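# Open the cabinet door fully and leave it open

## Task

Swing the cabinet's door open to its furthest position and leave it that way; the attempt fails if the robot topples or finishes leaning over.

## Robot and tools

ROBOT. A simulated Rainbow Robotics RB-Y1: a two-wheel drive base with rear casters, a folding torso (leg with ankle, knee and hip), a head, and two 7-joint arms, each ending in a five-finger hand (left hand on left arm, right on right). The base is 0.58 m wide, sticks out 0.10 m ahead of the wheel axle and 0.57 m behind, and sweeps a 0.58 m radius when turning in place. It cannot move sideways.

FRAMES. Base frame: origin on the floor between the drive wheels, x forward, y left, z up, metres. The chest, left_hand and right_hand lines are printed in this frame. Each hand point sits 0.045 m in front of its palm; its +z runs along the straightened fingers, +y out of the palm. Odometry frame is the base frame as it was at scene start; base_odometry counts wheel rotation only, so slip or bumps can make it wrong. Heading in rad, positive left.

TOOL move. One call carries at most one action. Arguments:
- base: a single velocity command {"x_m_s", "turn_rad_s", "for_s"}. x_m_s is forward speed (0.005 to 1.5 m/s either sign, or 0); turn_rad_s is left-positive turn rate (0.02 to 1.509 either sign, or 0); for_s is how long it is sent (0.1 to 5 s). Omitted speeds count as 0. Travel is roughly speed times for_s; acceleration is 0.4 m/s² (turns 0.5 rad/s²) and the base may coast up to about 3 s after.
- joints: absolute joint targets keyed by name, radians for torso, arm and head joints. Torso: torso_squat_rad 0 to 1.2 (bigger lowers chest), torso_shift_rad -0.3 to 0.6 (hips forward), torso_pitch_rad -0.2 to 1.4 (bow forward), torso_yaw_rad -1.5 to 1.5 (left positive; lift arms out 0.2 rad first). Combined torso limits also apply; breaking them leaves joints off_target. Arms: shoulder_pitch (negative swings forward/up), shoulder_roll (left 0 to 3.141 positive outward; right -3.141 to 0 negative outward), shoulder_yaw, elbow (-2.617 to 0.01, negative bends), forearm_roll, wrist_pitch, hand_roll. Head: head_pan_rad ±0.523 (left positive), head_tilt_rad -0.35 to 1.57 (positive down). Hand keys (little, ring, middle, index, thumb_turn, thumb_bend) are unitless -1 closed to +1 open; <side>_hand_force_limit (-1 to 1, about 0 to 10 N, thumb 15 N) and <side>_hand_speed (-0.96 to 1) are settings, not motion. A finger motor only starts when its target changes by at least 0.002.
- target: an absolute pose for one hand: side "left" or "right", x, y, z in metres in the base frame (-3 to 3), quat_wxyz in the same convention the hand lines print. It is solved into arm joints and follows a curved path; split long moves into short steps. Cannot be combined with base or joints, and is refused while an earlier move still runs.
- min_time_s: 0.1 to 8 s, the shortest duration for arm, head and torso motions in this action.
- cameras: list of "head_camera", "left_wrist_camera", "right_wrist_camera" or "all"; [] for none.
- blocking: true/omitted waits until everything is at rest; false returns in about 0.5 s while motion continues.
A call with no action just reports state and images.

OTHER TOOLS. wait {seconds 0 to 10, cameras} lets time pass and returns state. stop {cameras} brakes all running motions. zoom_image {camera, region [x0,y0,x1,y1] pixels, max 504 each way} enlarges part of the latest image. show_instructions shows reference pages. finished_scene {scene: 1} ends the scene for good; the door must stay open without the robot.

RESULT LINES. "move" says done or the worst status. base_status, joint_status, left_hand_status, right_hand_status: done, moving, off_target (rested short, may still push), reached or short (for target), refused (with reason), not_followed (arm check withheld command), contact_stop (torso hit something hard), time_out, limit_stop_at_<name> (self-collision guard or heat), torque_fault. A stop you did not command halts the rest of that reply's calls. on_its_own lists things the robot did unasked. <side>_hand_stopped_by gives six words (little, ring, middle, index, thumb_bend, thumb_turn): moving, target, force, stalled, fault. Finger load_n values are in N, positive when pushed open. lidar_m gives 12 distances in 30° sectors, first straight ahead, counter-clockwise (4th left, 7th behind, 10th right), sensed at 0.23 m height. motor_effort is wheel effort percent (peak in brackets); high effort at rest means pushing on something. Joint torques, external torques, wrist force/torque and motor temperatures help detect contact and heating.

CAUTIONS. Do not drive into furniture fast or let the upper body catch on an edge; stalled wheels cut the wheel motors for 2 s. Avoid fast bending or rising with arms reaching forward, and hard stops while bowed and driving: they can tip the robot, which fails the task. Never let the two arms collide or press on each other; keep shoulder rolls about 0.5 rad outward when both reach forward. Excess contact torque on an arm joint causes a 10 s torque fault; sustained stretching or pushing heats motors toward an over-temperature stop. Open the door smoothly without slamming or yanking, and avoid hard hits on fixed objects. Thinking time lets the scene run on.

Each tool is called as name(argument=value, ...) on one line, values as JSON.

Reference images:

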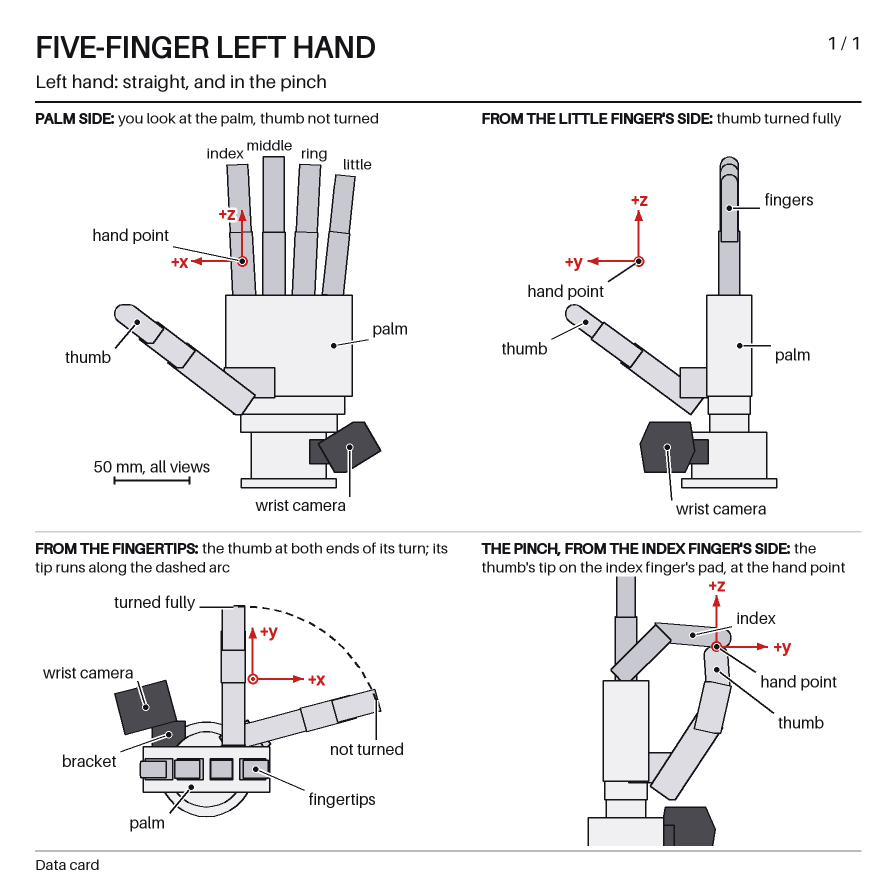

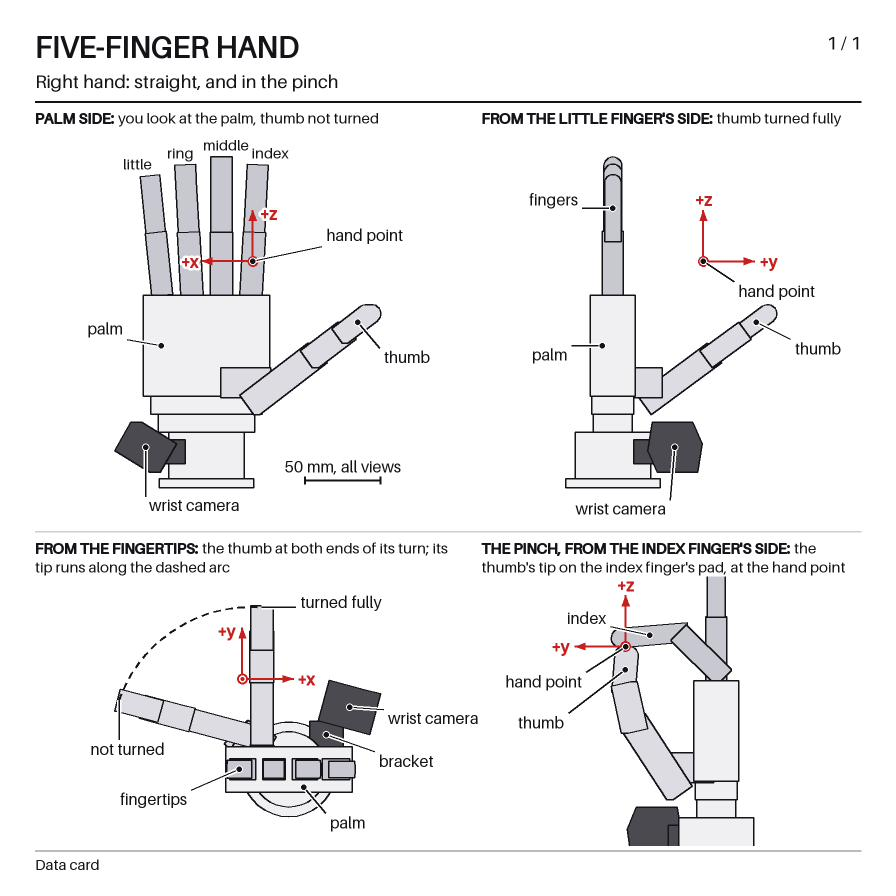

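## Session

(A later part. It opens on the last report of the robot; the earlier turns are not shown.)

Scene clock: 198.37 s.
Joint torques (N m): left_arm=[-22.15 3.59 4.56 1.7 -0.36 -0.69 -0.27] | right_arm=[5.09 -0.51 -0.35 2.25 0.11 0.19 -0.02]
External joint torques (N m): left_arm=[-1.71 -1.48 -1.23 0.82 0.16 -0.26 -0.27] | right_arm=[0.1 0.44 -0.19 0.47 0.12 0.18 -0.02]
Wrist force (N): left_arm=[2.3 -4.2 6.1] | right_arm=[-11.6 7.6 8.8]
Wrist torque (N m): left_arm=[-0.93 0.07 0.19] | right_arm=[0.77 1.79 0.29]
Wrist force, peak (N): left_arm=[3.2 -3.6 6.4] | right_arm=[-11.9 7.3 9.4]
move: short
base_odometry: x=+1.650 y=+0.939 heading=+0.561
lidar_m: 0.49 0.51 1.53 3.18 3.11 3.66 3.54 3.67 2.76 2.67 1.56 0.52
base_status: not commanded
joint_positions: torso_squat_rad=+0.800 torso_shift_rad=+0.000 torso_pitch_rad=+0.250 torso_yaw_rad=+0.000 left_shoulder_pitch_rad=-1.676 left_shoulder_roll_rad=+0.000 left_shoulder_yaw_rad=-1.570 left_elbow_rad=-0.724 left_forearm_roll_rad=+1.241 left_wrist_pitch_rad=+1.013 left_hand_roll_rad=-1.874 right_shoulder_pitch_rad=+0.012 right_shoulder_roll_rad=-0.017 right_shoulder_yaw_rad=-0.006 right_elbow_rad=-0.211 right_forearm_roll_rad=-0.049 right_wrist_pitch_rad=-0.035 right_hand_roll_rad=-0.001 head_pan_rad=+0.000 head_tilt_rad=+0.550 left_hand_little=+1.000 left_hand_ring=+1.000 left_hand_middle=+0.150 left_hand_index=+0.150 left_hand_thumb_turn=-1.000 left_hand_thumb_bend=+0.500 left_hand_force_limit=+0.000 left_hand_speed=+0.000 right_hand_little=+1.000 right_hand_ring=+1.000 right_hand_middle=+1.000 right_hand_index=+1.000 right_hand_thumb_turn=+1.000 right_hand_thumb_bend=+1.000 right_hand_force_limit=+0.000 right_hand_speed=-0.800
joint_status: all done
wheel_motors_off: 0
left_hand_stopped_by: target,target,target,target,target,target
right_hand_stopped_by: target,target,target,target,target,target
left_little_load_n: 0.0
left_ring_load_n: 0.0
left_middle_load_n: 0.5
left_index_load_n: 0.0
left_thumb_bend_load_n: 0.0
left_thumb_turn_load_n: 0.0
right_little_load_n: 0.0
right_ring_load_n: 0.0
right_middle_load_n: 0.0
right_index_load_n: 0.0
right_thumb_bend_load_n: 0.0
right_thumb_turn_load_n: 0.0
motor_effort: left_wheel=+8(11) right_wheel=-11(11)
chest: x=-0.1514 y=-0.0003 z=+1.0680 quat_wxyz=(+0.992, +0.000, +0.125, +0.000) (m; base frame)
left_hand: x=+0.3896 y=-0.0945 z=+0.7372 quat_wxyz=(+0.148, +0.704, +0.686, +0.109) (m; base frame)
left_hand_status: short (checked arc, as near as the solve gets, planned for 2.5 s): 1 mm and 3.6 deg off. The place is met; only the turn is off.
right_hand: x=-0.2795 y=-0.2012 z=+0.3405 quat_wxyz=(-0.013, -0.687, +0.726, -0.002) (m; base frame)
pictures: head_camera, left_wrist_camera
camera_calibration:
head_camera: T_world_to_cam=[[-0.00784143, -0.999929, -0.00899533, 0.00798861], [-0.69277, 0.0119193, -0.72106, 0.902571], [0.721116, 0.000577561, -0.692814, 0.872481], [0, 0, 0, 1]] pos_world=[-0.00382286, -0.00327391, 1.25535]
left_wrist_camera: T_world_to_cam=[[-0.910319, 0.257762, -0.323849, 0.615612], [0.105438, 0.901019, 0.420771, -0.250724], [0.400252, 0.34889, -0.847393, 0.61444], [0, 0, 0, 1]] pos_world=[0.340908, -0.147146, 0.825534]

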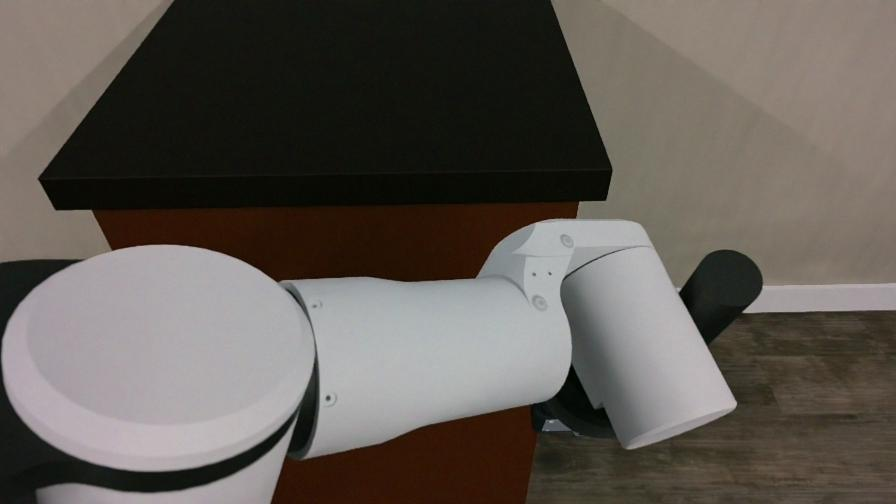

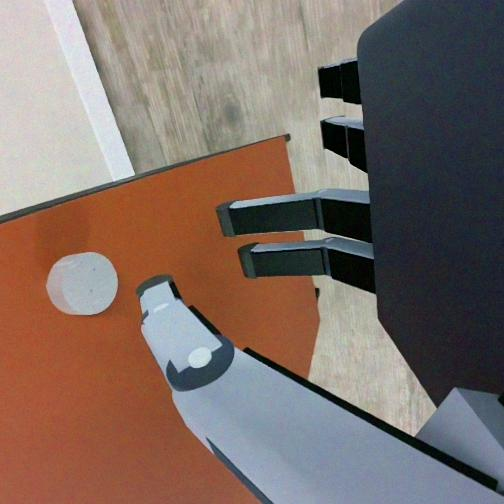

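move(target={"side": "left", "x": 0.30, "y": 0.05, "z": 0.75, "quat_wxyz": [0.183, 0.683, 0.683, 0.183]}, min_time_s=2)

move(joints={"left_shoulder_pitch_rad": -0.04, "left_shoulder_roll_rad": 0.35, "left_shoulder_yaw_rad": 0.03, "left_elbow_rad": -1.3, "left_forearm_roll_rad": 0, "left_wrist_pitch_rad": 0.03, "left_hand_roll_rad": 0.0, "left_hand_index": 1, "left_hand_middle": 1, "left_hand_thumb_bend": 1, "right_shoulder_roll_rad": -0.35, "right_elbow_rad": -1.5, "right_hand_thumb_turn": -1, "right_hand_speed": 0.0}, min_time_s=2.5)

move(joints={"left_shoulder_roll_rad": 0.2, "left_elbow_rad": -0.25, "left_shoulder_pitch_rad": 0.1, "right_hand_thumb_bend": 0.5, "right_hand_index": 0.15, "right_hand_middle": 0.15}, min_time_s=2)

move(target={"side": "right", "x": 0.36, "y": -0.10, "z": 0.735, "quat_wxyz": [0.1228, 0.6963, 0.6963, 0.1228]}, min_time_s=3, cameras=["head_camera", "right_wrist_camera"])

Scene clock: 237.87 s.
Joint torques (N m): left_arm=[-19.14 4.38 7.59 -1.37 -1 0.3 -0.12] | right_arm=[5.42 -0.86 -0.05 2.17 0.06 0.17 0.09]
External joint torques (N m): left_arm=[-2.04 -0.93 -0.65 -0.51 -0.23 -0.16 -0.12] | right_arm=[0.43 0.1 0.11 0.4 0.08 0.17 0.09]
Wrist force (N): left_arm=[2.3 -3.2 5.5] | right_arm=[-10.9 7.3 8.3]
Wrist torque (N m): left_arm=[-0.62 -0.08 0.27] | right_arm=[0.73 1.68 0.35]
Wrist force, peak (N): left_arm=[2.7 -3.5 6.9] | right_arm=[-11.5 8.1 8.9]
move: done
base_odometry: x=+1.650 y=+0.939 heading=+0.561
lidar_m: 0.49 0.51 1.53 3.19 3.11 3.65 3.54 3.67 2.77 2.67 1.56 0.52
base_status: not commanded
joint_positions: torso_squat_rad=+0.800 torso_shift_rad=+0.000 torso_pitch_rad=+0.250 torso_yaw_rad=+0.000 left_shoulder_pitch_rad=-1.698 left_shoulder_roll_rad=+0.522 left_shoulder_yaw_rad=-1.851 left_elbow_rad=-1.877 left_forearm_roll_rad=+0.742 left_wrist_pitch_rad=+1.214 left_hand_roll_rad=-1.027 right_shoulder_pitch_rad=+0.012 right_shoulder_roll_rad=-0.017 right_shoulder_yaw_rad=-0.006 right_elbow_rad=-0.211 right_forearm_roll_rad=-0.049 right_wrist_pitch_rad=-0.035 right_hand_roll_rad=-0.001 head_pan_rad=+0.000 head_tilt_rad=+0.550 left_hand_little=+1.000 left_hand_ring=+1.000 left_hand_middle=+0.150 left_hand_index=+0.150 left_hand_thumb_turn=-1.000 left_hand_thumb_bend=+0.500 left_hand_force_limit=+0.000 left_hand_speed=+0.000 right_hand_little=+1.000 right_hand_ring=+1.000 right_hand_middle=+1.000 right_hand_index=+1.000 right_hand_thumb_turn=+1.000 right_hand_thumb_bend=+1.000 right_hand_force_limit=+0.000 right_hand_speed=-0.800
joint_status: all done
wheel_motors_off: 0
left_hand_stopped_by: target,target,target,target,target,target
right_hand_stopped_by: target,target,target,target,target,target
left_little_load_n: 0.0
left_ring_load_n: 0.0
left_middle_load_n: 0.0
left_index_load_n: 0.0
left_thumb_bend_load_n: 0.0
left_thumb_turn_load_n: 0.0
right_little_load_n: 0.0
right_ring_load_n: 0.5
right_middle_load_n: 0.0
right_index_load_n: 0.0
right_thumb_bend_load_n: -0.5
right_thumb_turn_load_n: 0.0
motor_effort: left_wheel=+8(10) right_wheel=-10(11)
chest: x=-0.1514 y=-0.0003 z=+1.0680 quat_wxyz=(+0.992, +0.000, +0.125, +0.000) (m; base frame)
left_hand: x=+0.2993 y=+0.0497 z=+0.7501 quat_wxyz=(+0.181, +0.683, +0.683, +0.182) (m; base frame)
left_hand_status: reached (checked arc, planned for 2.0 s): 1 mm and 0.3 deg off.
right_hand: x=-0.2795 y=-0.2012 z=+0.3405 quat_wxyz=(-0.013, -0.687, +0.726, -0.002) (m; base frame)
pictures: none

Scene clock: 240.67 s.
Joint torques (N m): left_arm=[-6.51 5.6 4.94 -7.73 -0.17 -1.96 -0.07] | right_arm=[-4.74 -8.35 -4.23 -10.02 0.32 -1.85 0.05]
External joint torques (N m): left_arm=[-0.75 -1.99 1.08 0.45 -0.23 -0.26 -0.06] | right_arm=[0.85 -0.86 -0.01 -0.89 0.16 0.1 0.04]
Wrist force (N): left_arm=[3.8 3.8 3.4] | right_arm=[-11.9 12.2 5.0]
Wrist torque (N m): left_arm=[-0.11 -0.31 0.15] | right_arm=[1.16 1.85 0.35]
Wrist force, peak (N): left_arm=[4.2 -3.8 6.2] | right_arm=[-12.9 12.8 5.1]
move: done
base_odometry: x=+1.650 y=+0.939 heading=+0.561
lidar_m: 0.49 0.51 1.54 3.18 3.11 3.65 3.54 3.67 2.77 2.67 1.56 0.52
base_status: not commanded
joint_positions: torso_squat_rad=+0.800 torso_shift_rad=+0.000 torso_pitch_rad=+0.250 torso_yaw_rad=+0.000 left_shoulder_pitch_rad=-0.040 left_shoulder_roll_rad=+0.350 left_shoulder_yaw_rad=+0.030 left_elbow_rad=-1.300 left_forearm_roll_rad=+0.000 left_wrist_pitch_rad=+0.030 left_hand_roll_rad=+0.000 right_shoulder_pitch_rad=+0.012 right_shoulder_roll_rad=-0.350 right_shoulder_yaw_rad=-0.006 right_elbow_rad=-1.500 right_forearm_roll_rad=-0.049 right_wrist_pitch_rad=-0.035 right_hand_roll_rad=-0.001 head_pan_rad=+0.000 head_tilt_rad=+0.550 left_hand_little=+1.000 left_hand_ring=+1.000 left_hand_middle=+1.000 left_hand_index=+1.000 left_hand_thumb_turn=-1.000 left_hand_thumb_bend=+1.000 left_hand_force_limit=+0.000 left_hand_speed=+0.000 right_hand_little=+1.000 right_hand_ring=+1.000 right_hand_middle=+1.000 right_hand_index=+1.000 right_hand_thumb_turn=-1.000 right_hand_thumb_bend=+1.000 right_hand_force_limit=+0.000 right_hand_speed=+0.000
joint_status: all done
wheel_motors_off: 0
left_hand_stopped_by: target,target,target,target,target,target
right_hand_stopped_by: target,target,target,target,target,target
left_little_load_n: 0.0
left_ring_load_n: 0.0
left_middle_load_n: 0.0
left_index_load_n: 0.0
left_thumb_bend_load_n: 0.0
left_thumb_turn_load_n: 0.0
right_little_load_n: 0.0
right_ring_load_n: 0.0
right_middle_load_n: 0.0
right_index_load_n: 0.0
right_thumb_bend_load_n: 0.0
right_thumb_turn_load_n: 0.0
motor_effort: left_wheel=+8(10) right_wheel=-10(11)
chest: x=-0.1514 y=-0.0003 z=+1.0680 quat_wxyz=(+0.992, +0.000, +0.125, +0.000) (m; base frame)
left_hand: x=+0.2724 y=+0.3744 z=+0.5592 quat_wxyz=(+0.448, -0.521, +0.679, -0.259) (m; base frame)
right_hand: x=+0.3099 y=-0.3290 z=+0.6344 quat_wxyz=(+0.347, -0.642, +0.482, -0.486) (m; base frame)
pictures: none

Scene clock: 242.97 s.
Joint torques (N m): left_arm=[7.26 4.61 1.25 1.98 -0.18 0.01 -0.17] | right_arm=[-4.82 -8.35 -4.26 -10.07 0.27 -1.74 0.08]
External joint torques (N m): left_arm=[0.39 -1.09 0.61 -0.21 -0.17 -0.18 -0.17] | right_arm=[0.78 -0.86 -0.04 -0.94 0.1 0.21 0.06]
Wrist force (N): left_arm=[3.2 -1.2 6.3] | right_arm=[-12.9 12.2 4.8]
Wrist torque (N m): left_arm=[-0.59 -0.08 0.23] | right_arm=[1.21 2.00 0.30]
Wrist force, peak (N): left_arm=[3.6 -1.1 6.6] | right_arm=[-13.1 13.3 5.3]
move: done
base_odometry: x=+1.650 y=+0.939 heading=+0.561
lidar_m: 0.49 0.51 1.52 3.18 3.11 3.66 3.54 3.67 2.77 2.67 1.56 0.52
base_status: not commanded
joint_positions: torso_squat_rad=+0.800 torso_shift_rad=+0.000 torso_pitch_rad=+0.250 torso_yaw_rad=+0.000 left_shoulder_pitch_rad=+0.100 left_shoulder_roll_rad=+0.200 left_shoulder_yaw_rad=+0.030 left_elbow_rad=-0.250 left_forearm_roll_rad=+0.000 left_wrist_pitch_rad=+0.030 left_hand_roll_rad=+0.000 right_shoulder_pitch_rad=+0.012 right_shoulder_roll_rad=-0.350 right_shoulder_yaw_rad=-0.006 right_elbow_rad=-1.500 right_forearm_roll_rad=-0.049 right_wrist_pitch_rad=-0.035 right_hand_roll_rad=-0.001 head_pan_rad=+0.000 head_tilt_rad=+0.550 left_hand_little=+1.000 left_hand_ring=+1.000 left_hand_middle=+1.000 left_hand_index=+1.000 left_hand_thumb_turn=-1.000 left_hand_thumb_bend=+1.000 left_hand_force_limit=+0.000 left_hand_speed=+0.000 right_hand_little=+1.000 right_hand_ring=+1.000 right_hand_middle=+0.150 right_hand_index=+0.150 right_hand_thumb_turn=-1.000 right_hand_thumb_bend=+0.500 right_hand_force_limit=+0.000 right_hand_speed=+0.000
joint_status: all done
wheel_motors_off: 0
left_hand_stopped_by: target,target,target,target,target,target
right_hand_stopped_by: target,target,target,target,target,target
left_little_load_n: 0.0
left_ring_load_n: 0.0
left_middle_load_n: 0.0
left_index_load_n: 0.0
left_thumb_bend_load_n: 0.0
left_thumb_turn_load_n: 0.0
right_little_load_n: 0.0
right_ring_load_n: 0.0
right_middle_load_n: 0.0
right_index_load_n: 0.0
right_thumb_bend_load_n: 0.0
right_thumb_turn_load_n: 0.0
motor_effort: left_wheel=+7(10) right_wheel=-9(11)
chest: x=-0.1514 y=-0.0003 z=+1.0680 quat_wxyz=(+0.992, +0.000, +0.125, +0.000) (m; base frame)
left_hand: x=-0.3445 y=+0.3542 z=+0.3672 quat_wxyz=(+0.030, -0.704, +0.700, +0.117) (m; base frame)
right_hand: x=+0.3099 y=-0.3290 z=+0.6344 quat_wxyz=(+0.347, -0.642, +0.482, -0.486) (m; base frame)
pictures: none

Scene clock: 246.30 s.
Joint torques (N m): left_arm=[7.09 4.76 1.43 2.03 -0.19 -0.08 -0.11] | right_arm=[-20.26 -7.29 -8.59 -2.8 0.82 0.06 0.1]
External joint torques (N m): left_arm=[0.21 -0.93 0.79 -0.17 -0.19 -0.28 -0.1] | right_arm=[0.15 -0.81 1.28 -0.82 -0.05 0.21 0.1]
Wrist force (N): left_arm=[2.9 -1.7 5.8] | right_arm=[-11.5 6.1 8.7]
Wrist torque (N m): left_arm=[-0.64 -0.04 0.22] | right_arm=[0.69 1.79 0.34]
Wrist force, peak (N): left_arm=[3.3 -1.6 7.0] | right_arm=[-15.4 9.8 7.7]
move: done
base_odometry: x=+1.650 y=+0.939 heading=+0.561
lidar_m: 0.48 0.51 1.53 3.19 3.11 3.66 3.54 3.67 2.77 2.66 1.56 0.52
base_status: not commanded
joint_positions: torso_squat_rad=+0.800 torso_shift_rad=+0.000 torso_pitch_rad=+0.250 torso_yaw_rad=+0.000 left_shoulder_pitch_rad=+0.100 left_shoulder_roll_rad=+0.200 left_shoulder_yaw_rad=+0.030 left_elbow_rad=-0.250 left_forearm_roll_rad=+0.000 left_wrist_pitch_rad=+0.030 left_hand_roll_rad=+0.000 right_shoulder_pitch_rad=-1.385 right_shoulder_roll_rad=-0.694 right_shoulder_yaw_rad=+1.417 right_elbow_rad=-1.633 right_forearm_roll_rad=-0.893 right_wrist_pitch_rad=+1.203 right_hand_roll_rad=+1.695 head_pan_rad=+0.000 head_tilt_rad=+0.550 left_hand_little=+1.000 left_hand_ring=+1.000 left_hand_middle=+1.000 left_hand_index=+1.000 left_hand_thumb_turn=-1.000 left_hand_thumb_bend=+1.000 left_hand_force_limit=+0.000 left_hand_speed=+0.000 right_hand_little=+1.000 right_hand_ring=+1.000 right_hand_middle=+0.150 right_hand_index=+0.150 right_hand_thumb_turn=-1.000 right_hand_thumb_bend=+0.500 right_hand_force_limit=+0.000 right_hand_speed=+0.000
joint_status: all done
wheel_motors_off: 0
left_hand_stopped_by: target,target,target,target,target,target
right_hand_stopped_by: target,target,target,target,target,target
left_little_load_n: 0.0
left_ring_load_n: 0.0
left_middle_load_n: 0.0
left_index_load_n: 0.0
left_thumb_bend_load_n: 0.0
left_thumb_turn_load_n: 0.0
right_little_load_n: 0.0
right_ring_load_n: 0.0
right_middle_load_n: 0.0
right_index_load_n: 0.0
right_thumb_bend_load_n: 0.0
right_thumb_turn_load_n: 0.0
motor_effort: left_wheel=+8(10) right_wheel=-10(11)
chest: x=-0.1514 y=-0.0003 z=+1.0680 quat_wxyz=(+0.992, +0.000, +0.125, +0.000) (m; base frame)
left_hand: x=-0.3445 y=+0.3542 z=+0.3672 quat_wxyz=(+0.030, -0.704, +0.700, +0.117) (m; base frame)
right_hand: x=+0.3600 y=-0.0999 z=+0.7351 quat_wxyz=(-0.123, -0.696, -0.696, -0.123) (m; base frame)
right_hand_status: reached (checked arc, planned for 3.0 s): 0 mm and 0.0 deg off.
pictures: head_camera, right_wrist_camera
camera_calibration:
head_camera: T_world_to_cam=[[-0.00784143, -0.999929, -0.00899533, 0.00798861], [-0.69277, 0.0119193, -0.72106, 0.902571], [0.721116, 0.000577561, -0.692814, 0.872481], [0, 0, 0, 1]] pos_world=[-0.00382286, -0.00327391, 1.25535]
right_wrist_camera: T_world_to_cam=[[0.907268, 0.27464, 0.318492, -0.533559], [0.073181, -0.848864, 0.523522, -0.486228], [0.414136, -0.451667, -0.790246, 0.500672], [0, 0, 0, 1]] pos_world=[0.312318, -0.0400682, 0.820139]

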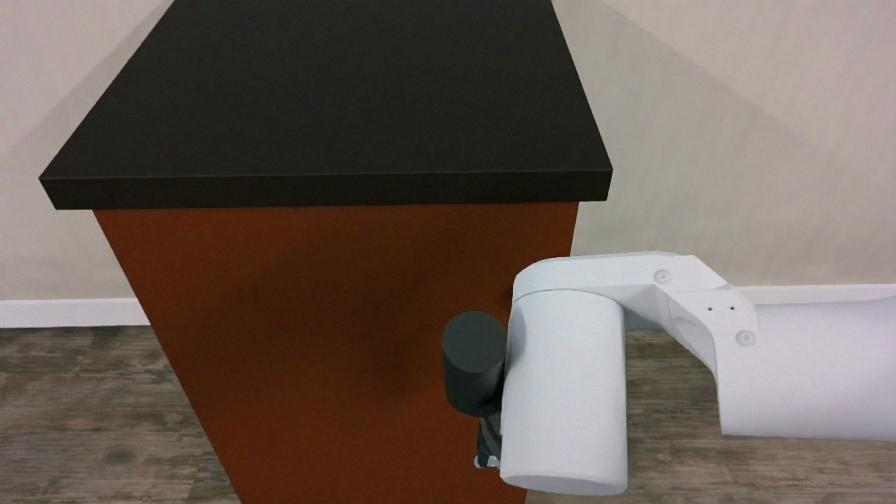

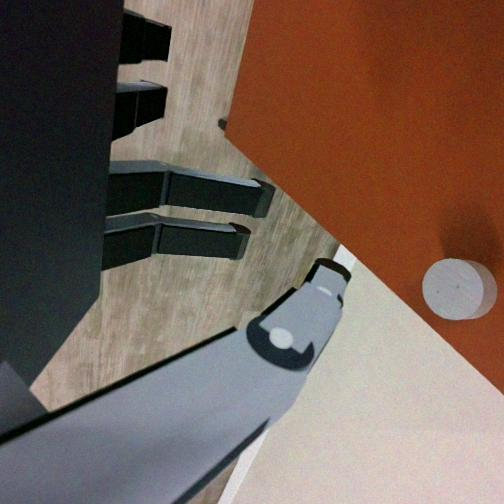

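move(joints={"right_hand_thumb_bend": 0.75, "right_hand_index": 0.35, "right_hand_middle": 0.35})

move(target={"side": "right", "x": 0.435, "y": -0.10, "z": 0.735, "quat_wxyz": [0.1228, 0.6963, 0.6963, 0.1228]}, min_time_s=2.5, cameras=["right_wrist_camera"])

zoom_image(camera="right_wrist_camera", region=[100, 100, 500, 500])

Scene clock: 274.90 s.
Joint torques (N m): left_arm=[7.33 5.02 1.34 1.92 -0.22 -0.13 -0.21] | right_arm=[-20.35 -7.41 -8.78 -2.74 0.77 0.03 0.08]
External joint torques (N m): left_arm=[0.45 -0.67 0.7 -0.28 -0.21 -0.32 -0.2] | right_arm=[0.06 -0.93 1.09 -0.77 -0.1 0.18 0.09]
Wrist force (N): left_arm=[2.9 -1.9 6.8] | right_arm=[-10.7 5.8 8.7]
Wrist torque (N m): left_arm=[-0.76 0.02 0.30] | right_arm=[0.60 1.67 0.37]
Wrist force, peak (N): left_arm=[3.6 -1.5 6.9] | right_arm=[-11.4 6.0 9.2]
move: done
base_odometry: x=+1.650 y=+0.939 heading=+0.561
lidar_m: 0.49 0.51 1.53 3.19 3.12 3.66 3.54 3.67 2.77 2.66 1.56 0.51
base_status: not commanded
joint_positions: torso_squat_rad=+0.800 torso_shift_rad=+0.000 torso_pitch_rad=+0.250 torso_yaw_rad=+0.000 left_shoulder_pitch_rad=+0.100 left_shoulder_roll_rad=+0.200 left_shoulder_yaw_rad=+0.030 left_elbow_rad=-0.250 left_forearm_roll_rad=+0.000 left_wrist_pitch_rad=+0.030 left_hand_roll_rad=+0.000 right_shoulder_pitch_rad=-1.385 right_shoulder_roll_rad=-0.694 right_shoulder_yaw_rad=+1.417 right_elbow_rad=-1.633 right_forearm_roll_rad=-0.893 right_wrist_pitch_rad=+1.203 right_hand_roll_rad=+1.695 head_pan_rad=+0.000 head_tilt_rad=+0.550 left_hand_little=+1.000 left_hand_ring=+1.000 left_hand_middle=+1.000 left_hand_index=+1.000 left_hand_thumb_turn=-1.000 left_hand_thumb_bend=+1.000 left_hand_force_limit=+0.000 left_hand_speed=+0.000 right_hand_little=+1.000 right_hand_ring=+1.000 right_hand_middle=+0.350 right_hand_index=+0.350 right_hand_thumb_turn=-1.000 right_hand_thumb_bend=+0.750 right_hand_force_limit=+0.000 right_hand_speed=+0.000
joint_status: all done
wheel_motors_off: 0
left_hand_stopped_by: target,target,target,target,target,target
right_hand_stopped_by: target,target,target,target,target,target
left_little_load_n: 0.0
left_ring_load_n: 0.0
left_middle_load_n: 0.0
left_index_load_n: 0.0
left_thumb_bend_load_n: 0.0
left_thumb_turn_load_n: 0.0
right_little_load_n: 0.0
right_ring_load_n: 0.0
right_middle_load_n: 0.0
right_index_load_n: 0.0
right_thumb_bend_load_n: 0.0
right_thumb_turn_load_n: 0.0
motor_effort: left_wheel=+9(9) right_wheel=-9(11)
chest: x=-0.1514 y=-0.0003 z=+1.0680 quat_wxyz=(+0.992, +0.000, +0.125, +0.000) (m; base frame)
left_hand: x=-0.3445 y=+0.3542 z=+0.3672 quat_wxyz=(+0.030, -0.704, +0.700, +0.117) (m; base frame)
right_hand: x=+0.3600 y=-0.0999 z=+0.7351 quat_wxyz=(-0.123, -0.696, -0.696, -0.123) (m; base frame)
pictures: none

Scene clock: 277.73 s.
Joint torques (N m): left_arm=[7.21 4.64 1.36 2.03 -0.2 -0.08 -0.18] | right_arm=[-22.66 -5.86 -10.18 -0.16 0.62 -0.58 0.26]
External joint torques (N m): left_arm=[0.32 -1.06 0.72 -0.17 -0.2 -0.27 -0.18] | right_arm=[0.45 1.28 -1.27 1 -0.17 -0.21 0.27]
Wrist force (N): left_arm=[2.7 -1.7 6.7] | right_arm=[-11.2 5.8 7.6]
Wrist torque (N m): left_arm=[-0.70 0.05 0.25] | right_arm=[0.69 1.75 0.32]
Wrist force, peak (N): left_arm=[3.5 -2.2 6.8] | right_arm=[-12.3 5.8 8.4]
move: done
base_odometry: x=+1.650 y=+0.939 heading=+0.561
lidar_m: 0.49 0.50 1.53 3.19 3.11 3.65 3.54 3.67 2.77 2.67 1.56 0.51
base_status: not commanded
joint_positions: torso_squat_rad=+0.800 torso_shift_rad=+0.000 torso_pitch_rad=+0.250 torso_yaw_rad=+0.000 left_shoulder_pitch_rad=+0.100 left_shoulder_roll_rad=+0.200 left_shoulder_yaw_rad=+0.030 left_elbow_rad=-0.250 left_forearm_roll_rad=+0.000 left_wrist_pitch_rad=+0.030 left_hand_roll_rad=+0.000 right_shoulder_pitch_rad=-1.430 right_shoulder_roll_rad=-0.566 right_shoulder_yaw_rad=+1.362 right_elbow_rad=-1.212 right_forearm_roll_rad=-1.025 right_wrist_pitch_rad=+1.093 right_hand_roll_rad=+1.996 head_pan_rad=+0.000 head_tilt_rad=+0.550 left_hand_little=+1.000 left_hand_ring=+1.000 left_hand_middle=+1.000 left_hand_index=+1.000 left_hand_thumb_turn=-1.000 left_hand_thumb_bend=+1.000 left_hand_force_limit=+0.000 left_hand_speed=+0.000 right_hand_little=+1.000 right_hand_ring=+1.000 right_hand_middle=+0.350 right_hand_index=+0.350 right_hand_thumb_turn=-1.000 right_hand_thumb_bend=+0.750 right_hand_force_limit=+0.000 right_hand_speed=+0.000
joint_status: all done
wheel_motors_off: 0
left_hand_stopped_by: target,target,target,target,target,target
right_hand_stopped_by: target,target,target,target,target,target
left_little_load_n: 0.0
left_ring_load_n: 0.0
left_middle_load_n: 0.0
left_index_load_n: 0.0
left_thumb_bend_load_n: 0.0
left_thumb_turn_load_n: 0.0
right_little_load_n: 0.0
right_ring_load_n: 0.0
right_middle_load_n: 0.0
right_index_load_n: 0.0
right_thumb_bend_load_n: 0.0
right_thumb_turn_load_n: 0.0
motor_effort: left_wheel=+8(10) right_wheel=-9(11)
chest: x=-0.1514 y=-0.0003 z=+1.0680 quat_wxyz=(+0.992, +0.000, +0.125, +0.000) (m; base frame)
left_hand: x=-0.3445 y=+0.3542 z=+0.3672 quat_wxyz=(+0.030, -0.704, +0.700, +0.117) (m; base frame)
right_hand: x=+0.4345 y=-0.1002 z=+0.7351 quat_wxyz=(-0.123, -0.696, -0.696, -0.124) (m; base frame)
right_hand_status: reached (checked arc, planned for 2.5 s): 1 mm and 0.2 deg off.
pictures: right_wrist_camera
camera_calibration:
right_wrist_camera: T_world_to_cam=[[0.90625, 0.274797, 0.321243, -0.60263], [0.0721412, -0.849287, 0.52298, -0.491169], [0.416541, -0.450775, -0.789491, 0.46825], [0, 0, 0, 1]] pos_world=[0.386522, -0.0404666, 0.820141]

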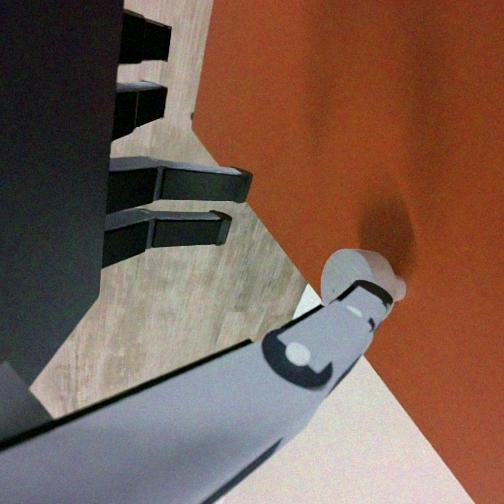

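Scaled by 1.260.

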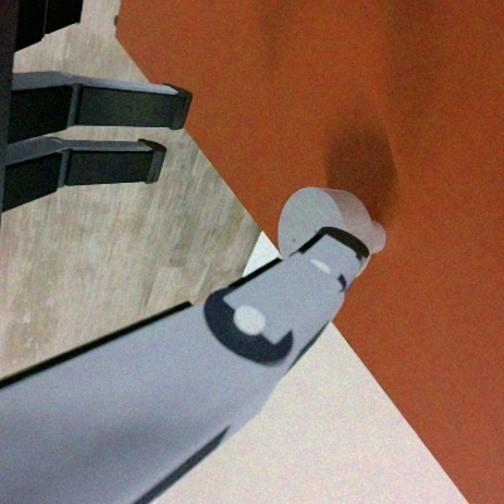

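move(target={"side": "right", "x": 0.45, "y": -0.107, "z": 0.745, "quat_wxyz": [0.1228, 0.6963, 0.6963, 0.1228]}, min_time_s=1.0)

move(target={"side": "right", "x": 0.479, "y": -0.107, "z": 0.744, "quat_wxyz": [0.1228, 0.6963, 0.6963, 0.1228]}, min_time_s=1.5, cameras=["right_wrist_camera", "head_camera"])

zoom_image(camera="right_wrist_camera", region=[100, 100, 400, 400])

Scene clock: 295.97 s.
Joint torques (N m): left_arm=[7.18 4.66 1.2 1.87 -0.23 0.02 -0.16] | right_arm=[-23.34 -5.89 -10.1 -0.11 0.55 -0.75 0.28]
External joint torques (N m): left_arm=[0.3 -1.04 0.56 -0.32 -0.22 -0.17 -0.16] | right_arm=[0.33 1.59 -1.43 0.86 -0.21 -0.33 0.28]
Wrist force (N): left_arm=[3.1 -1.6 6.7] | right_arm=[-10.5 6.4 8.7]
Wrist torque (N m): left_arm=[-0.69 -0.06 0.27] | right_arm=[0.73 1.59 0.36]
Wrist force, peak (N): left_arm=[3.6 -1.5 7.2] | right_arm=[-11.9 5.8 9.4]
move: done
base_odometry: x=+1.650 y=+0.939 heading=+0.561
lidar_m: 0.49 0.51 1.53 3.19 3.11 3.66 3.54 3.67 2.76 2.66 1.56 0.51
base_status: not commanded
joint_positions: torso_squat_rad=+0.800 torso_shift_rad=+0.000 torso_pitch_rad=+0.250 torso_yaw_rad=+0.000 left_shoulder_pitch_rad=+0.100 left_shoulder_roll_rad=+0.200 left_shoulder_yaw_rad=+0.030 left_elbow_rad=-0.250 left_forearm_roll_rad=+0.000 left_wrist_pitch_rad=+0.030 left_hand_roll_rad=+0.000 right_shoulder_pitch_rad=-1.452 right_shoulder_roll_rad=-0.561 right_shoulder_yaw_rad=+1.342 right_elbow_rad=-1.140 right_forearm_roll_rad=-1.072 right_wrist_pitch_rad=+1.090 right_hand_roll_rad=+2.075 head_pan_rad=+0.000 head_tilt_rad=+0.550 left_hand_little=+1.000 left_hand_ring=+1.000 left_hand_middle=+1.000 left_hand_index=+1.000 left_hand_thumb_turn=-1.000 left_hand_thumb_bend=+1.000 left_hand_force_limit=+0.000 left_hand_speed=+0.000 right_hand_little=+1.000 right_hand_ring=+1.000 right_hand_middle=+0.350 right_hand_index=+0.350 right_hand_thumb_turn=-1.000 right_hand_thumb_bend=+0.750 right_hand_force_limit=+0.000 right_hand_speed=+0.000
joint_status: all done
wheel_motors_off: 0
left_hand_stopped_by: target,target,target,target,target,target
right_hand_stopped_by: target,target,target,target,target,target
left_little_load_n: 0.0
left_ring_load_n: 0.0
left_middle_load_n: 0.0
left_index_load_n: 0.0
left_thumb_bend_load_n: 0.0
left_thumb_turn_load_n: 0.0
right_little_load_n: 0.0
right_ring_load_n: 0.0
right_middle_load_n: 0.0
right_index_load_n: 0.0
right_thumb_bend_load_n: 0.0
right_thumb_turn_load_n: -0.5
motor_effort: left_wheel=+6(10) right_wheel=-10(10)
chest: x=-0.1514 y=-0.0003 z=+1.0680 quat_wxyz=(+0.992, +0.000, +0.125, +0.000) (m; base frame)
left_hand: x=-0.3445 y=+0.3542 z=+0.3672 quat_wxyz=(+0.030, -0.704, +0.700, +0.117) (m; base frame)
right_hand: x=+0.4499 y=-0.1073 z=+0.7449 quat_wxyz=(-0.123, -0.696, -0.696, -0.123) (m; base frame)
right_hand_status: reached (checked arc, planned for 1.0 s): 0 mm and 0.0 deg off.
pictures: none

Scene clock: 297.80 s.
Joint torques (N m): left_arm=[6.88 4.57 1.34 1.93 -0.16 -0.02 -0.15] | right_arm=[-27.55 -4.74 -10.12 -0.93 1.2 -2.72 0.85]
External joint torques (N m): left_arm=[0 -1.13 0.7 -0.27 -0.15 -0.21 -0.15] | right_arm=[-2.92 2.87 -2.78 -0.15 0.5 -2.19 0.86]
Wrist force (N): left_arm=[3.3 -1.5 6.5] | right_arm=[-16.6 -2.5 6.3]
Wrist torque (N m): left_arm=[-0.67 -0.09 0.27] | right_arm=[0.35 1.81 0.43]
Wrist force, peak (N): left_arm=[3.7 -1.6 6.8] | right_arm=[-17.2 -3.1 6.5]
move: done
base_odometry: x=+1.650 y=+0.939 heading=+0.561
lidar_m: 0.49 0.51 1.53 3.19 3.11 3.66 3.54 3.67 2.77 2.67 1.56 0.51
base_status: not commanded
joint_positions: torso_squat_rad=+0.800 torso_shift_rad=+0.000 torso_pitch_rad=+0.250 torso_yaw_rad=+0.000 left_shoulder_pitch_rad=+0.100 left_shoulder_roll_rad=+0.200 left_shoulder_yaw_rad=+0.030 left_elbow_rad=-0.250 left_forearm_roll_rad=+0.000 left_wrist_pitch_rad=+0.030 left_hand_roll_rad=+0.000 right_shoulder_pitch_rad=-1.472 right_shoulder_roll_rad=-0.470 right_shoulder_yaw_rad=+1.315 right_elbow_rad=-0.905 right_forearm_roll_rad=-1.126 right_wrist_pitch_rad=+1.043 right_hand_roll_rad=+2.229 head_pan_rad=+0.000 head_tilt_rad=+0.550 left_hand_little=+1.000 left_hand_ring=+1.000 left_hand_middle=+1.000 left_hand_index=+1.000 left_hand_thumb_turn=-1.000 left_hand_thumb_bend=+1.000 left_hand_force_limit=+0.000 left_hand_speed=+0.000 right_hand_little=+1.000 right_hand_ring=+1.000 right_hand_middle=+0.350 right_hand_index=+0.350 right_hand_thumb_turn=-1.000 right_hand_thumb_bend=+0.748 right_hand_force_limit=+0.000 right_hand_speed=+0.000
joint_status: all done
wheel_motors_off: 0
left_hand_stopped_by: target,target,target,target,target,target
right_hand_stopped_by: target,target,target,target,target,target
left_little_load_n: 0.0
left_ring_load_n: 0.0
left_middle_load_n: 0.0
left_index_load_n: 0.0
left_thumb_bend_load_n: 0.0
left_thumb_turn_load_n: 0.0
right_little_load_n: 0.0
right_ring_load_n: 0.0
right_middle_load_n: 0.0
right_index_load_n: 0.0
right_thumb_bend_load_n: -6.0
right_thumb_turn_load_n: 8.5
motor_effort: left_wheel=+10(11) right_wheel=-9(11)
chest: x=-0.1514 y=-0.0003 z=+1.0680 quat_wxyz=(+0.992, +0.000, +0.125, +0.000) (m; base frame)
left_hand: x=-0.3445 y=+0.3542 z=+0.3672 quat_wxyz=(+0.030, -0.704, +0.700, +0.117) (m; base frame)
right_hand: x=+0.4777 y=-0.1082 z=+0.7436 quat_wxyz=(-0.124, -0.696, -0.696, -0.125) (m; base frame)
right_hand_status: reached (checked arc, planned for 1.5 s): 2 mm and 0.3 deg off.
pictures: head_camera, right_wrist_camera
camera_calibration:
head_camera: T_world_to_cam=[[-0.00791322, -0.999929, -0.00892824, 0.00790339], [-0.692668, 0.0119208, -0.721159, 0.902626], [0.721214, 0.000477618, -0.692713, 0.872425], [0, 0, 0, 1]] pos_world=[-0.00392271, -0.00327385, 1.25535]
right_wrist_camera: T_world_to_cam=[[0.905557, 0.274391, 0.323536, -0.643725], [0.0704303, -0.849312, 0.523171, -0.504884], [0.418337, -0.450975, -0.788426, 0.4517], [0, 0, 0, 1]] pos_world=[0.429526, -0.0484668, 0.828542]

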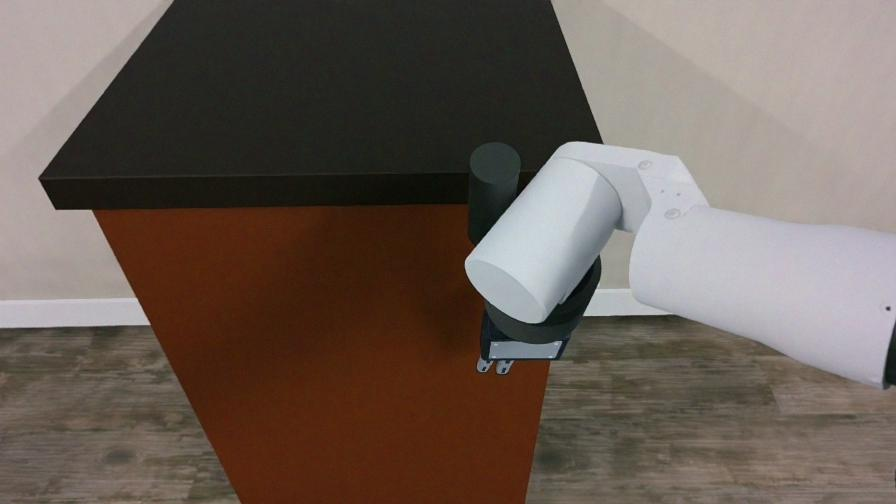

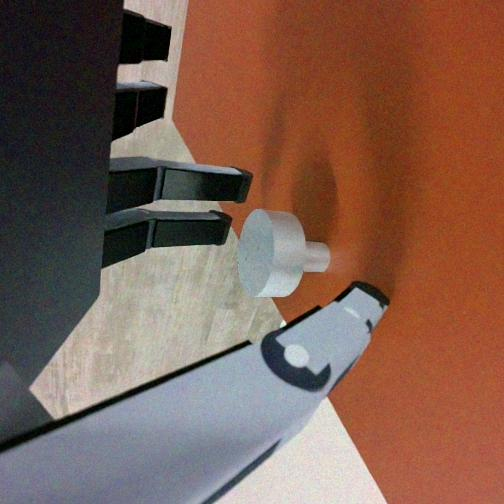

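Scaled by 1.680.

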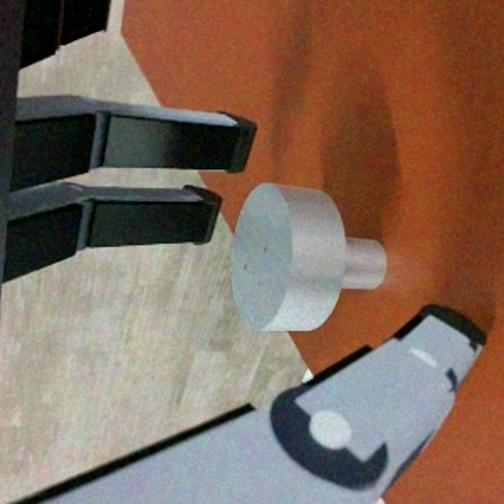

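move(target={"side": "right", "x": 0.474, "y": -0.107, "z": 0.742, "quat_wxyz": [0.1228, 0.6963, 0.6963, 0.1228]}, min_time_s=0.6)

move(joints={"right_hand_force_limit": 0.4, "right_hand_speed": -0.6, "right_hand_thumb_bend": -0.9, "right_hand_index": -0.9, "right_hand_middle": -0.9}, cameras=["right_wrist_camera"])

zoom_image(camera="right_wrist_camera", region=[100, 100, 400, 400])

Scene clock: 315.53 s.
Joint torques (N m): left_arm=[7.05 4.75 1.15 2.03 -0.19 -0.01 -0.11] | right_arm=[-21.31 -8.92 -5.95 -1.63 1.3 0.1 -0.35]
External joint torques (N m): left_arm=[0.17 -0.95 0.51 -0.17 -0.19 -0.21 -0.11] | right_arm=[3.24 -1.35 1.47 -0.82 0.6 0.62 -0.34]
Wrist force (N): left_arm=[3.2 -1.0 6.4] | right_arm=[-11.4 5.8 8.8]
Wrist torque (N m): left_arm=[-0.60 -0.08 0.25] | right_arm=[0.70 1.74 0.11]
Wrist force, peak (N): left_arm=[3.1 -1.6 7.1] | right_arm=[-17.5 -2.5 6.9]
move: done
base_odometry: x=+1.650 y=+0.939 heading=+0.561
lidar_m: 0.49 0.51 1.53 3.18 3.12 3.66 3.54 3.67 2.77 2.67 1.56 0.51
base_status: not commanded
joint_positions: torso_squat_rad=+0.800 torso_shift_rad=+0.000 torso_pitch_rad=+0.250 torso_yaw_rad=+0.000 left_shoulder_pitch_rad=+0.100 left_shoulder_roll_rad=+0.200 left_shoulder_yaw_rad=+0.030 left_elbow_rad=-0.250 left_forearm_roll_rad=+0.000 left_wrist_pitch_rad=+0.030 left_hand_roll_rad=+0.000 right_shoulder_pitch_rad=-1.470 right_shoulder_roll_rad=-0.472 right_shoulder_yaw_rad=+1.318 right_elbow_rad=-0.920 right_forearm_roll_rad=-1.124 right_wrist_pitch_rad=+1.050 right_hand_roll_rad=+2.218 head_pan_rad=+0.000 head_tilt_rad=+0.550 left_hand_little=+1.000 left_hand_ring=+1.000 left_hand_middle=+1.000 left_hand_index=+1.000 left_hand_thumb_turn=-1.000 left_hand_thumb_bend=+1.000 left_hand_force_limit=+0.000 left_hand_speed=+0.000 right_hand_little=+1.000 right_hand_ring=+1.000 right_hand_middle=+0.350 right_hand_index=+0.350 right_hand_thumb_turn=-1.000 right_hand_thumb_bend=+0.750 right_hand_force_limit=+0.000 right_hand_speed=+0.000
joint_status: all done
wheel_motors_off: 0
left_hand_stopped_by: target,target,target,target,target,target
right_hand_stopped_by: target,target,target,target,target,target
left_little_load_n: 0.0
left_ring_load_n: 0.0
left_middle_load_n: 0.0
left_index_load_n: 0.0
left_thumb_bend_load_n: 0.0
left_thumb_turn_load_n: 0.0
right_little_load_n: 0.0
right_ring_load_n: 0.0
right_middle_load_n: 0.0
right_index_load_n: 0.0
right_thumb_bend_load_n: 0.0
right_thumb_turn_load_n: 0.0
motor_effort: left_wheel=+9(11) right_wheel=-10(11)
chest: x=-0.1514 y=-0.0003 z=+1.0680 quat_wxyz=(+0.992, +0.000, +0.125, +0.000) (m; base frame)
left_hand: x=-0.3445 y=+0.3542 z=+0.3672 quat_wxyz=(+0.030, -0.704, +0.700, +0.117) (m; base frame)
right_hand: x=+0.4743 y=-0.1066 z=+0.7423 quat_wxyz=(-0.123, -0.696, -0.696, -0.123) (m; base frame)
right_hand_status: reached (checked arc, planned for 0.6 s): 1 mm and 0.0 deg off.
pictures: none

Scene clock: 318.73 s.
Joint torques (N m): left_arm=[7.17 4.69 1.39 1.96 -0.11 -0.08 -0.14] | right_arm=[-24.17 -9.46 -6.8 -1.2 1.35 -0.33 -0.3]
External joint torques (N m): left_arm=[0.29 -1.01 0.75 -0.24 -0.1 -0.27 -0.13] | right_arm=[0.38 -1.9 0.62 -0.39 0.65 0.18 -0.3]
Wrist force (N): left_arm=[3.3 -2.1 6.4] | right_arm=[-10.1 5.4 12.7]
Wrist torque (N m): left_arm=[-0.76 -0.13 0.26] | right_arm=[0.77 1.65 0.22]
Wrist force, peak (N): left_arm=[3.2 -1.2 7.3] | right_arm=[-10.6 2.4 17.7]
move: off_target
base_odometry: x=+1.650 y=+0.939 heading=+0.561
lidar_m: 0.49 0.51 1.53 3.19 3.11 3.66 3.54 3.67 2.77 2.66 1.56 0.51
base_status: not commanded
joint_positions: torso_squat_rad=+0.800 torso_shift_rad=+0.000 torso_pitch_rad=+0.250 torso_yaw_rad=+0.000 left_shoulder_pitch_rad=+0.100 left_shoulder_roll_rad=+0.200 left_shoulder_yaw_rad=+0.030 left_elbow_rad=-0.250 left_forearm_roll_rad=+0.000 left_wrist_pitch_rad=+0.030 left_hand_roll_rad=+0.000 right_shoulder_pitch_rad=-1.470 right_shoulder_roll_rad=-0.472 right_shoulder_yaw_rad=+1.318 right_elbow_rad=-0.920 right_forearm_roll_rad=-1.124 right_wrist_pitch_rad=+1.050 right_hand_roll_rad=+2.218 head_pan_rad=+0.000 head_tilt_rad=+0.550 left_hand_little=+1.000 left_hand_ring=+1.000 left_hand_middle=+1.000 left_hand_index=+1.000 left_hand_thumb_turn=-1.000 left_hand_thumb_bend=+1.000 left_hand_force_limit=+0.000 left_hand_speed=+0.000 right_hand_little=+1.000 right_hand_ring=+1.000 right_hand_middle=-0.013 right_hand_index=-0.012 right_hand_thumb_turn=-1.000 right_hand_thumb_bend=+0.474 right_hand_force_limit=+0.400 right_hand_speed=-0.600
joint_status: right_hand_middle off_target (ended at -0.013, target -0.900); right_hand_index off_target (ended at -0.012, target -0.900); right_hand_thumb_bend off_target (ended at +0.474, target -0.900); the others done
wheel_motors_off: 0
left_hand_stopped_by: target,target,target,target,target,target
right_hand_stopped_by: target,target,force,force,force,target
left_little_load_n: 0.0
left_ring_load_n: 0.0
left_middle_load_n: 0.5
left_index_load_n: 0.0
left_thumb_bend_load_n: 0.0
left_thumb_turn_load_n: 0.5
right_little_load_n: 0.0
right_ring_load_n: 0.0
right_middle_load_n: 5.5
right_index_load_n: 8.5
right_thumb_bend_load_n: 9.5
right_thumb_turn_load_n: 0.5
motor_effort: left_wheel=+8(10) right_wheel=-9(11)
chest: x=-0.1514 y=-0.0003 z=+1.0680 quat_wxyz=(+0.992, +0.000, +0.125, +0.000) (m; base frame)
left_hand: x=-0.3445 y=+0.3542 z=+0.3672 quat_wxyz=(+0.030, -0.704, +0.700, +0.117) (m; base frame)
right_hand: x=+0.4740 y=-0.1068 z=+0.7417 quat_wxyz=(-0.122, -0.696, -0.696, -0.123) (m; base frame)
pictures: right_wrist_camera
camera_calibration:
right_wrist_camera: T_world_to_cam=[[0.907509, 0.275102, 0.317407, -0.636407], [0.0740826, -0.848655, 0.523733, -0.504485], [0.413449, -0.451778, -0.790542, 0.456171], [0, 0, 0, 1]] pos_world=[0.426315, -0.0469686, 0.826838]

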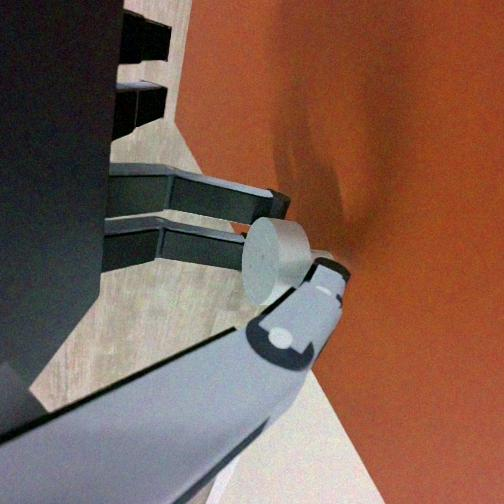

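Scaled by 1.680.

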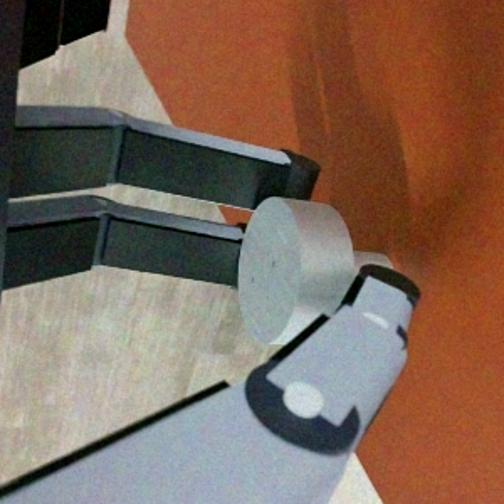

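move(target={"side": "right", "x": 0.446, "y": -0.104, "z": 0.742, "quat_wxyz": [0.1264, 0.7169, 0.6751, 0.119]}, min_time_s=1.5, cameras=["right_wrist_camera", "head_camera"])

Scene clock: 335.00 s.
Joint torques (N m): left_arm=[7.06 4.78 1.42 1.99 -0.23 0.01 -0.2] | right_arm=[-22.92 -13.01 -7.1 0.18 2.1 1.72 -0.67]
External joint torques (N m): left_arm=[0.18 -0.91 0.78 -0.2 -0.23 -0.18 -0.2] | right_arm=[0.82 -5.77 1.31 1.15 1.32 2.09 -0.67]
Wrist force (N): left_arm=[2.8 -2.0 6.3] | right_arm=[-3.8 7.2 17.6]
Wrist torque (N m): left_arm=[-0.76 0.00 0.22] | right_arm=[0.76 1.62 0.14]
Wrist force, peak (N): left_arm=[3.5 -1.9 7.0] | right_arm=[-17.0 6.2 17.6]
move: done
base_odometry: x=+1.650 y=+0.939 heading=+0.561
lidar_m: 0.46 0.49 1.53 3.18 3.11 3.66 3.54 3.67 2.77 2.67 1.56 0.48
base_status: not commanded
joint_positions: torso_squat_rad=+0.800 torso_shift_rad=+0.000 torso_pitch_rad=+0.250 torso_yaw_rad=+0.000 left_shoulder_pitch_rad=+0.100 left_shoulder_roll_rad=+0.200 left_shoulder_yaw_rad=+0.030 left_elbow_rad=-0.250 left_forearm_roll_rad=+0.000 left_wrist_pitch_rad=+0.030 left_hand_roll_rad=+0.000 right_shoulder_pitch_rad=-1.461 right_shoulder_roll_rad=-0.519 right_shoulder_yaw_rad=+1.347 right_elbow_rad=-1.105 right_forearm_roll_rad=-1.065 right_wrist_pitch_rad=+1.111 right_hand_roll_rad=+2.008 head_pan_rad=+0.000 head_tilt_rad=+0.550 left_hand_little=+1.000 left_hand_ring=+1.000 left_hand_middle=+1.000 left_hand_index=+1.000 left_hand_thumb_turn=-1.000 left_hand_thumb_bend=+1.000 left_hand_force_limit=+0.000 left_hand_speed=+0.000 right_hand_little=+1.000 right_hand_ring=+1.000 right_hand_middle=-0.013 right_hand_index=-0.011 right_hand_thumb_turn=-1.000 right_hand_thumb_bend=+0.473 right_hand_force_limit=+0.400 right_hand_speed=-0.600
joint_status: all done
wheel_motors_off: 0
left_hand_stopped_by: target,target,target,target,target,target
right_hand_stopped_by: target,target,force,force,force,target
left_little_load_n: 0.0
left_ring_load_n: 0.0
left_middle_load_n: 0.0
left_index_load_n: 0.0
left_thumb_bend_load_n: 0.0
left_thumb_turn_load_n: 0.0
right_little_load_n: 0.0
right_ring_load_n: 0.0
right_middle_load_n: 2.0
right_index_load_n: 18.5
right_thumb_bend_load_n: 7.0
right_thumb_turn_load_n: -2.5
motor_effort: left_wheel=+8(11) right_wheel=-10(11)
chest: x=-0.1514 y=-0.0003 z=+1.0680 quat_wxyz=(+0.992, +0.000, +0.125, +0.000) (m; base frame)
left_hand: x=-0.3445 y=+0.3542 z=+0.3672 quat_wxyz=(+0.030, -0.704, +0.700, +0.117) (m; base frame)
right_hand: x=+0.4455 y=-0.1025 z=+0.7417 quat_wxyz=(-0.124, -0.717, -0.676, -0.117) (m; base frame)
right_hand_status: reached (checked arc, planned for 1.5 s): 2 mm and 0.3 deg off.
pictures: head_camera, right_wrist_camera
camera_calibration:
head_camera: T_world_to_cam=[[-0.00770012, -0.99993, -0.00899038, 0.00798246], [-0.692773, 0.0118179, -0.721059, 0.902571], [0.721115, 0.000676046, -0.692815, 0.872482], [0, 0, 0, 1]] pos_world=[-0.0038224, -0.00327439, 1.25535]
right_wrist_camera: T_world_to_cam=[[0.923803, 0.220827, 0.312766, -0.621079], [0.0265869, -0.851933, 0.522975, -0.477357], [0.381943, -0.474811, -0.79289, 0.483217], [0, 0, 0, 1]] pos_world=[0.401885, -0.0400884, 0.827037]

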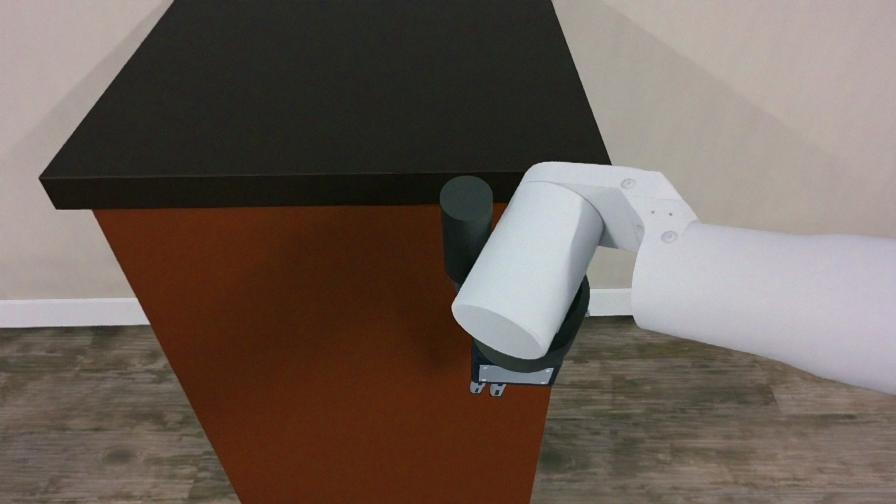

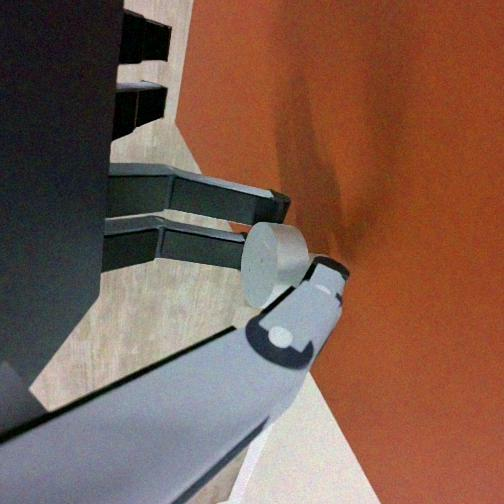

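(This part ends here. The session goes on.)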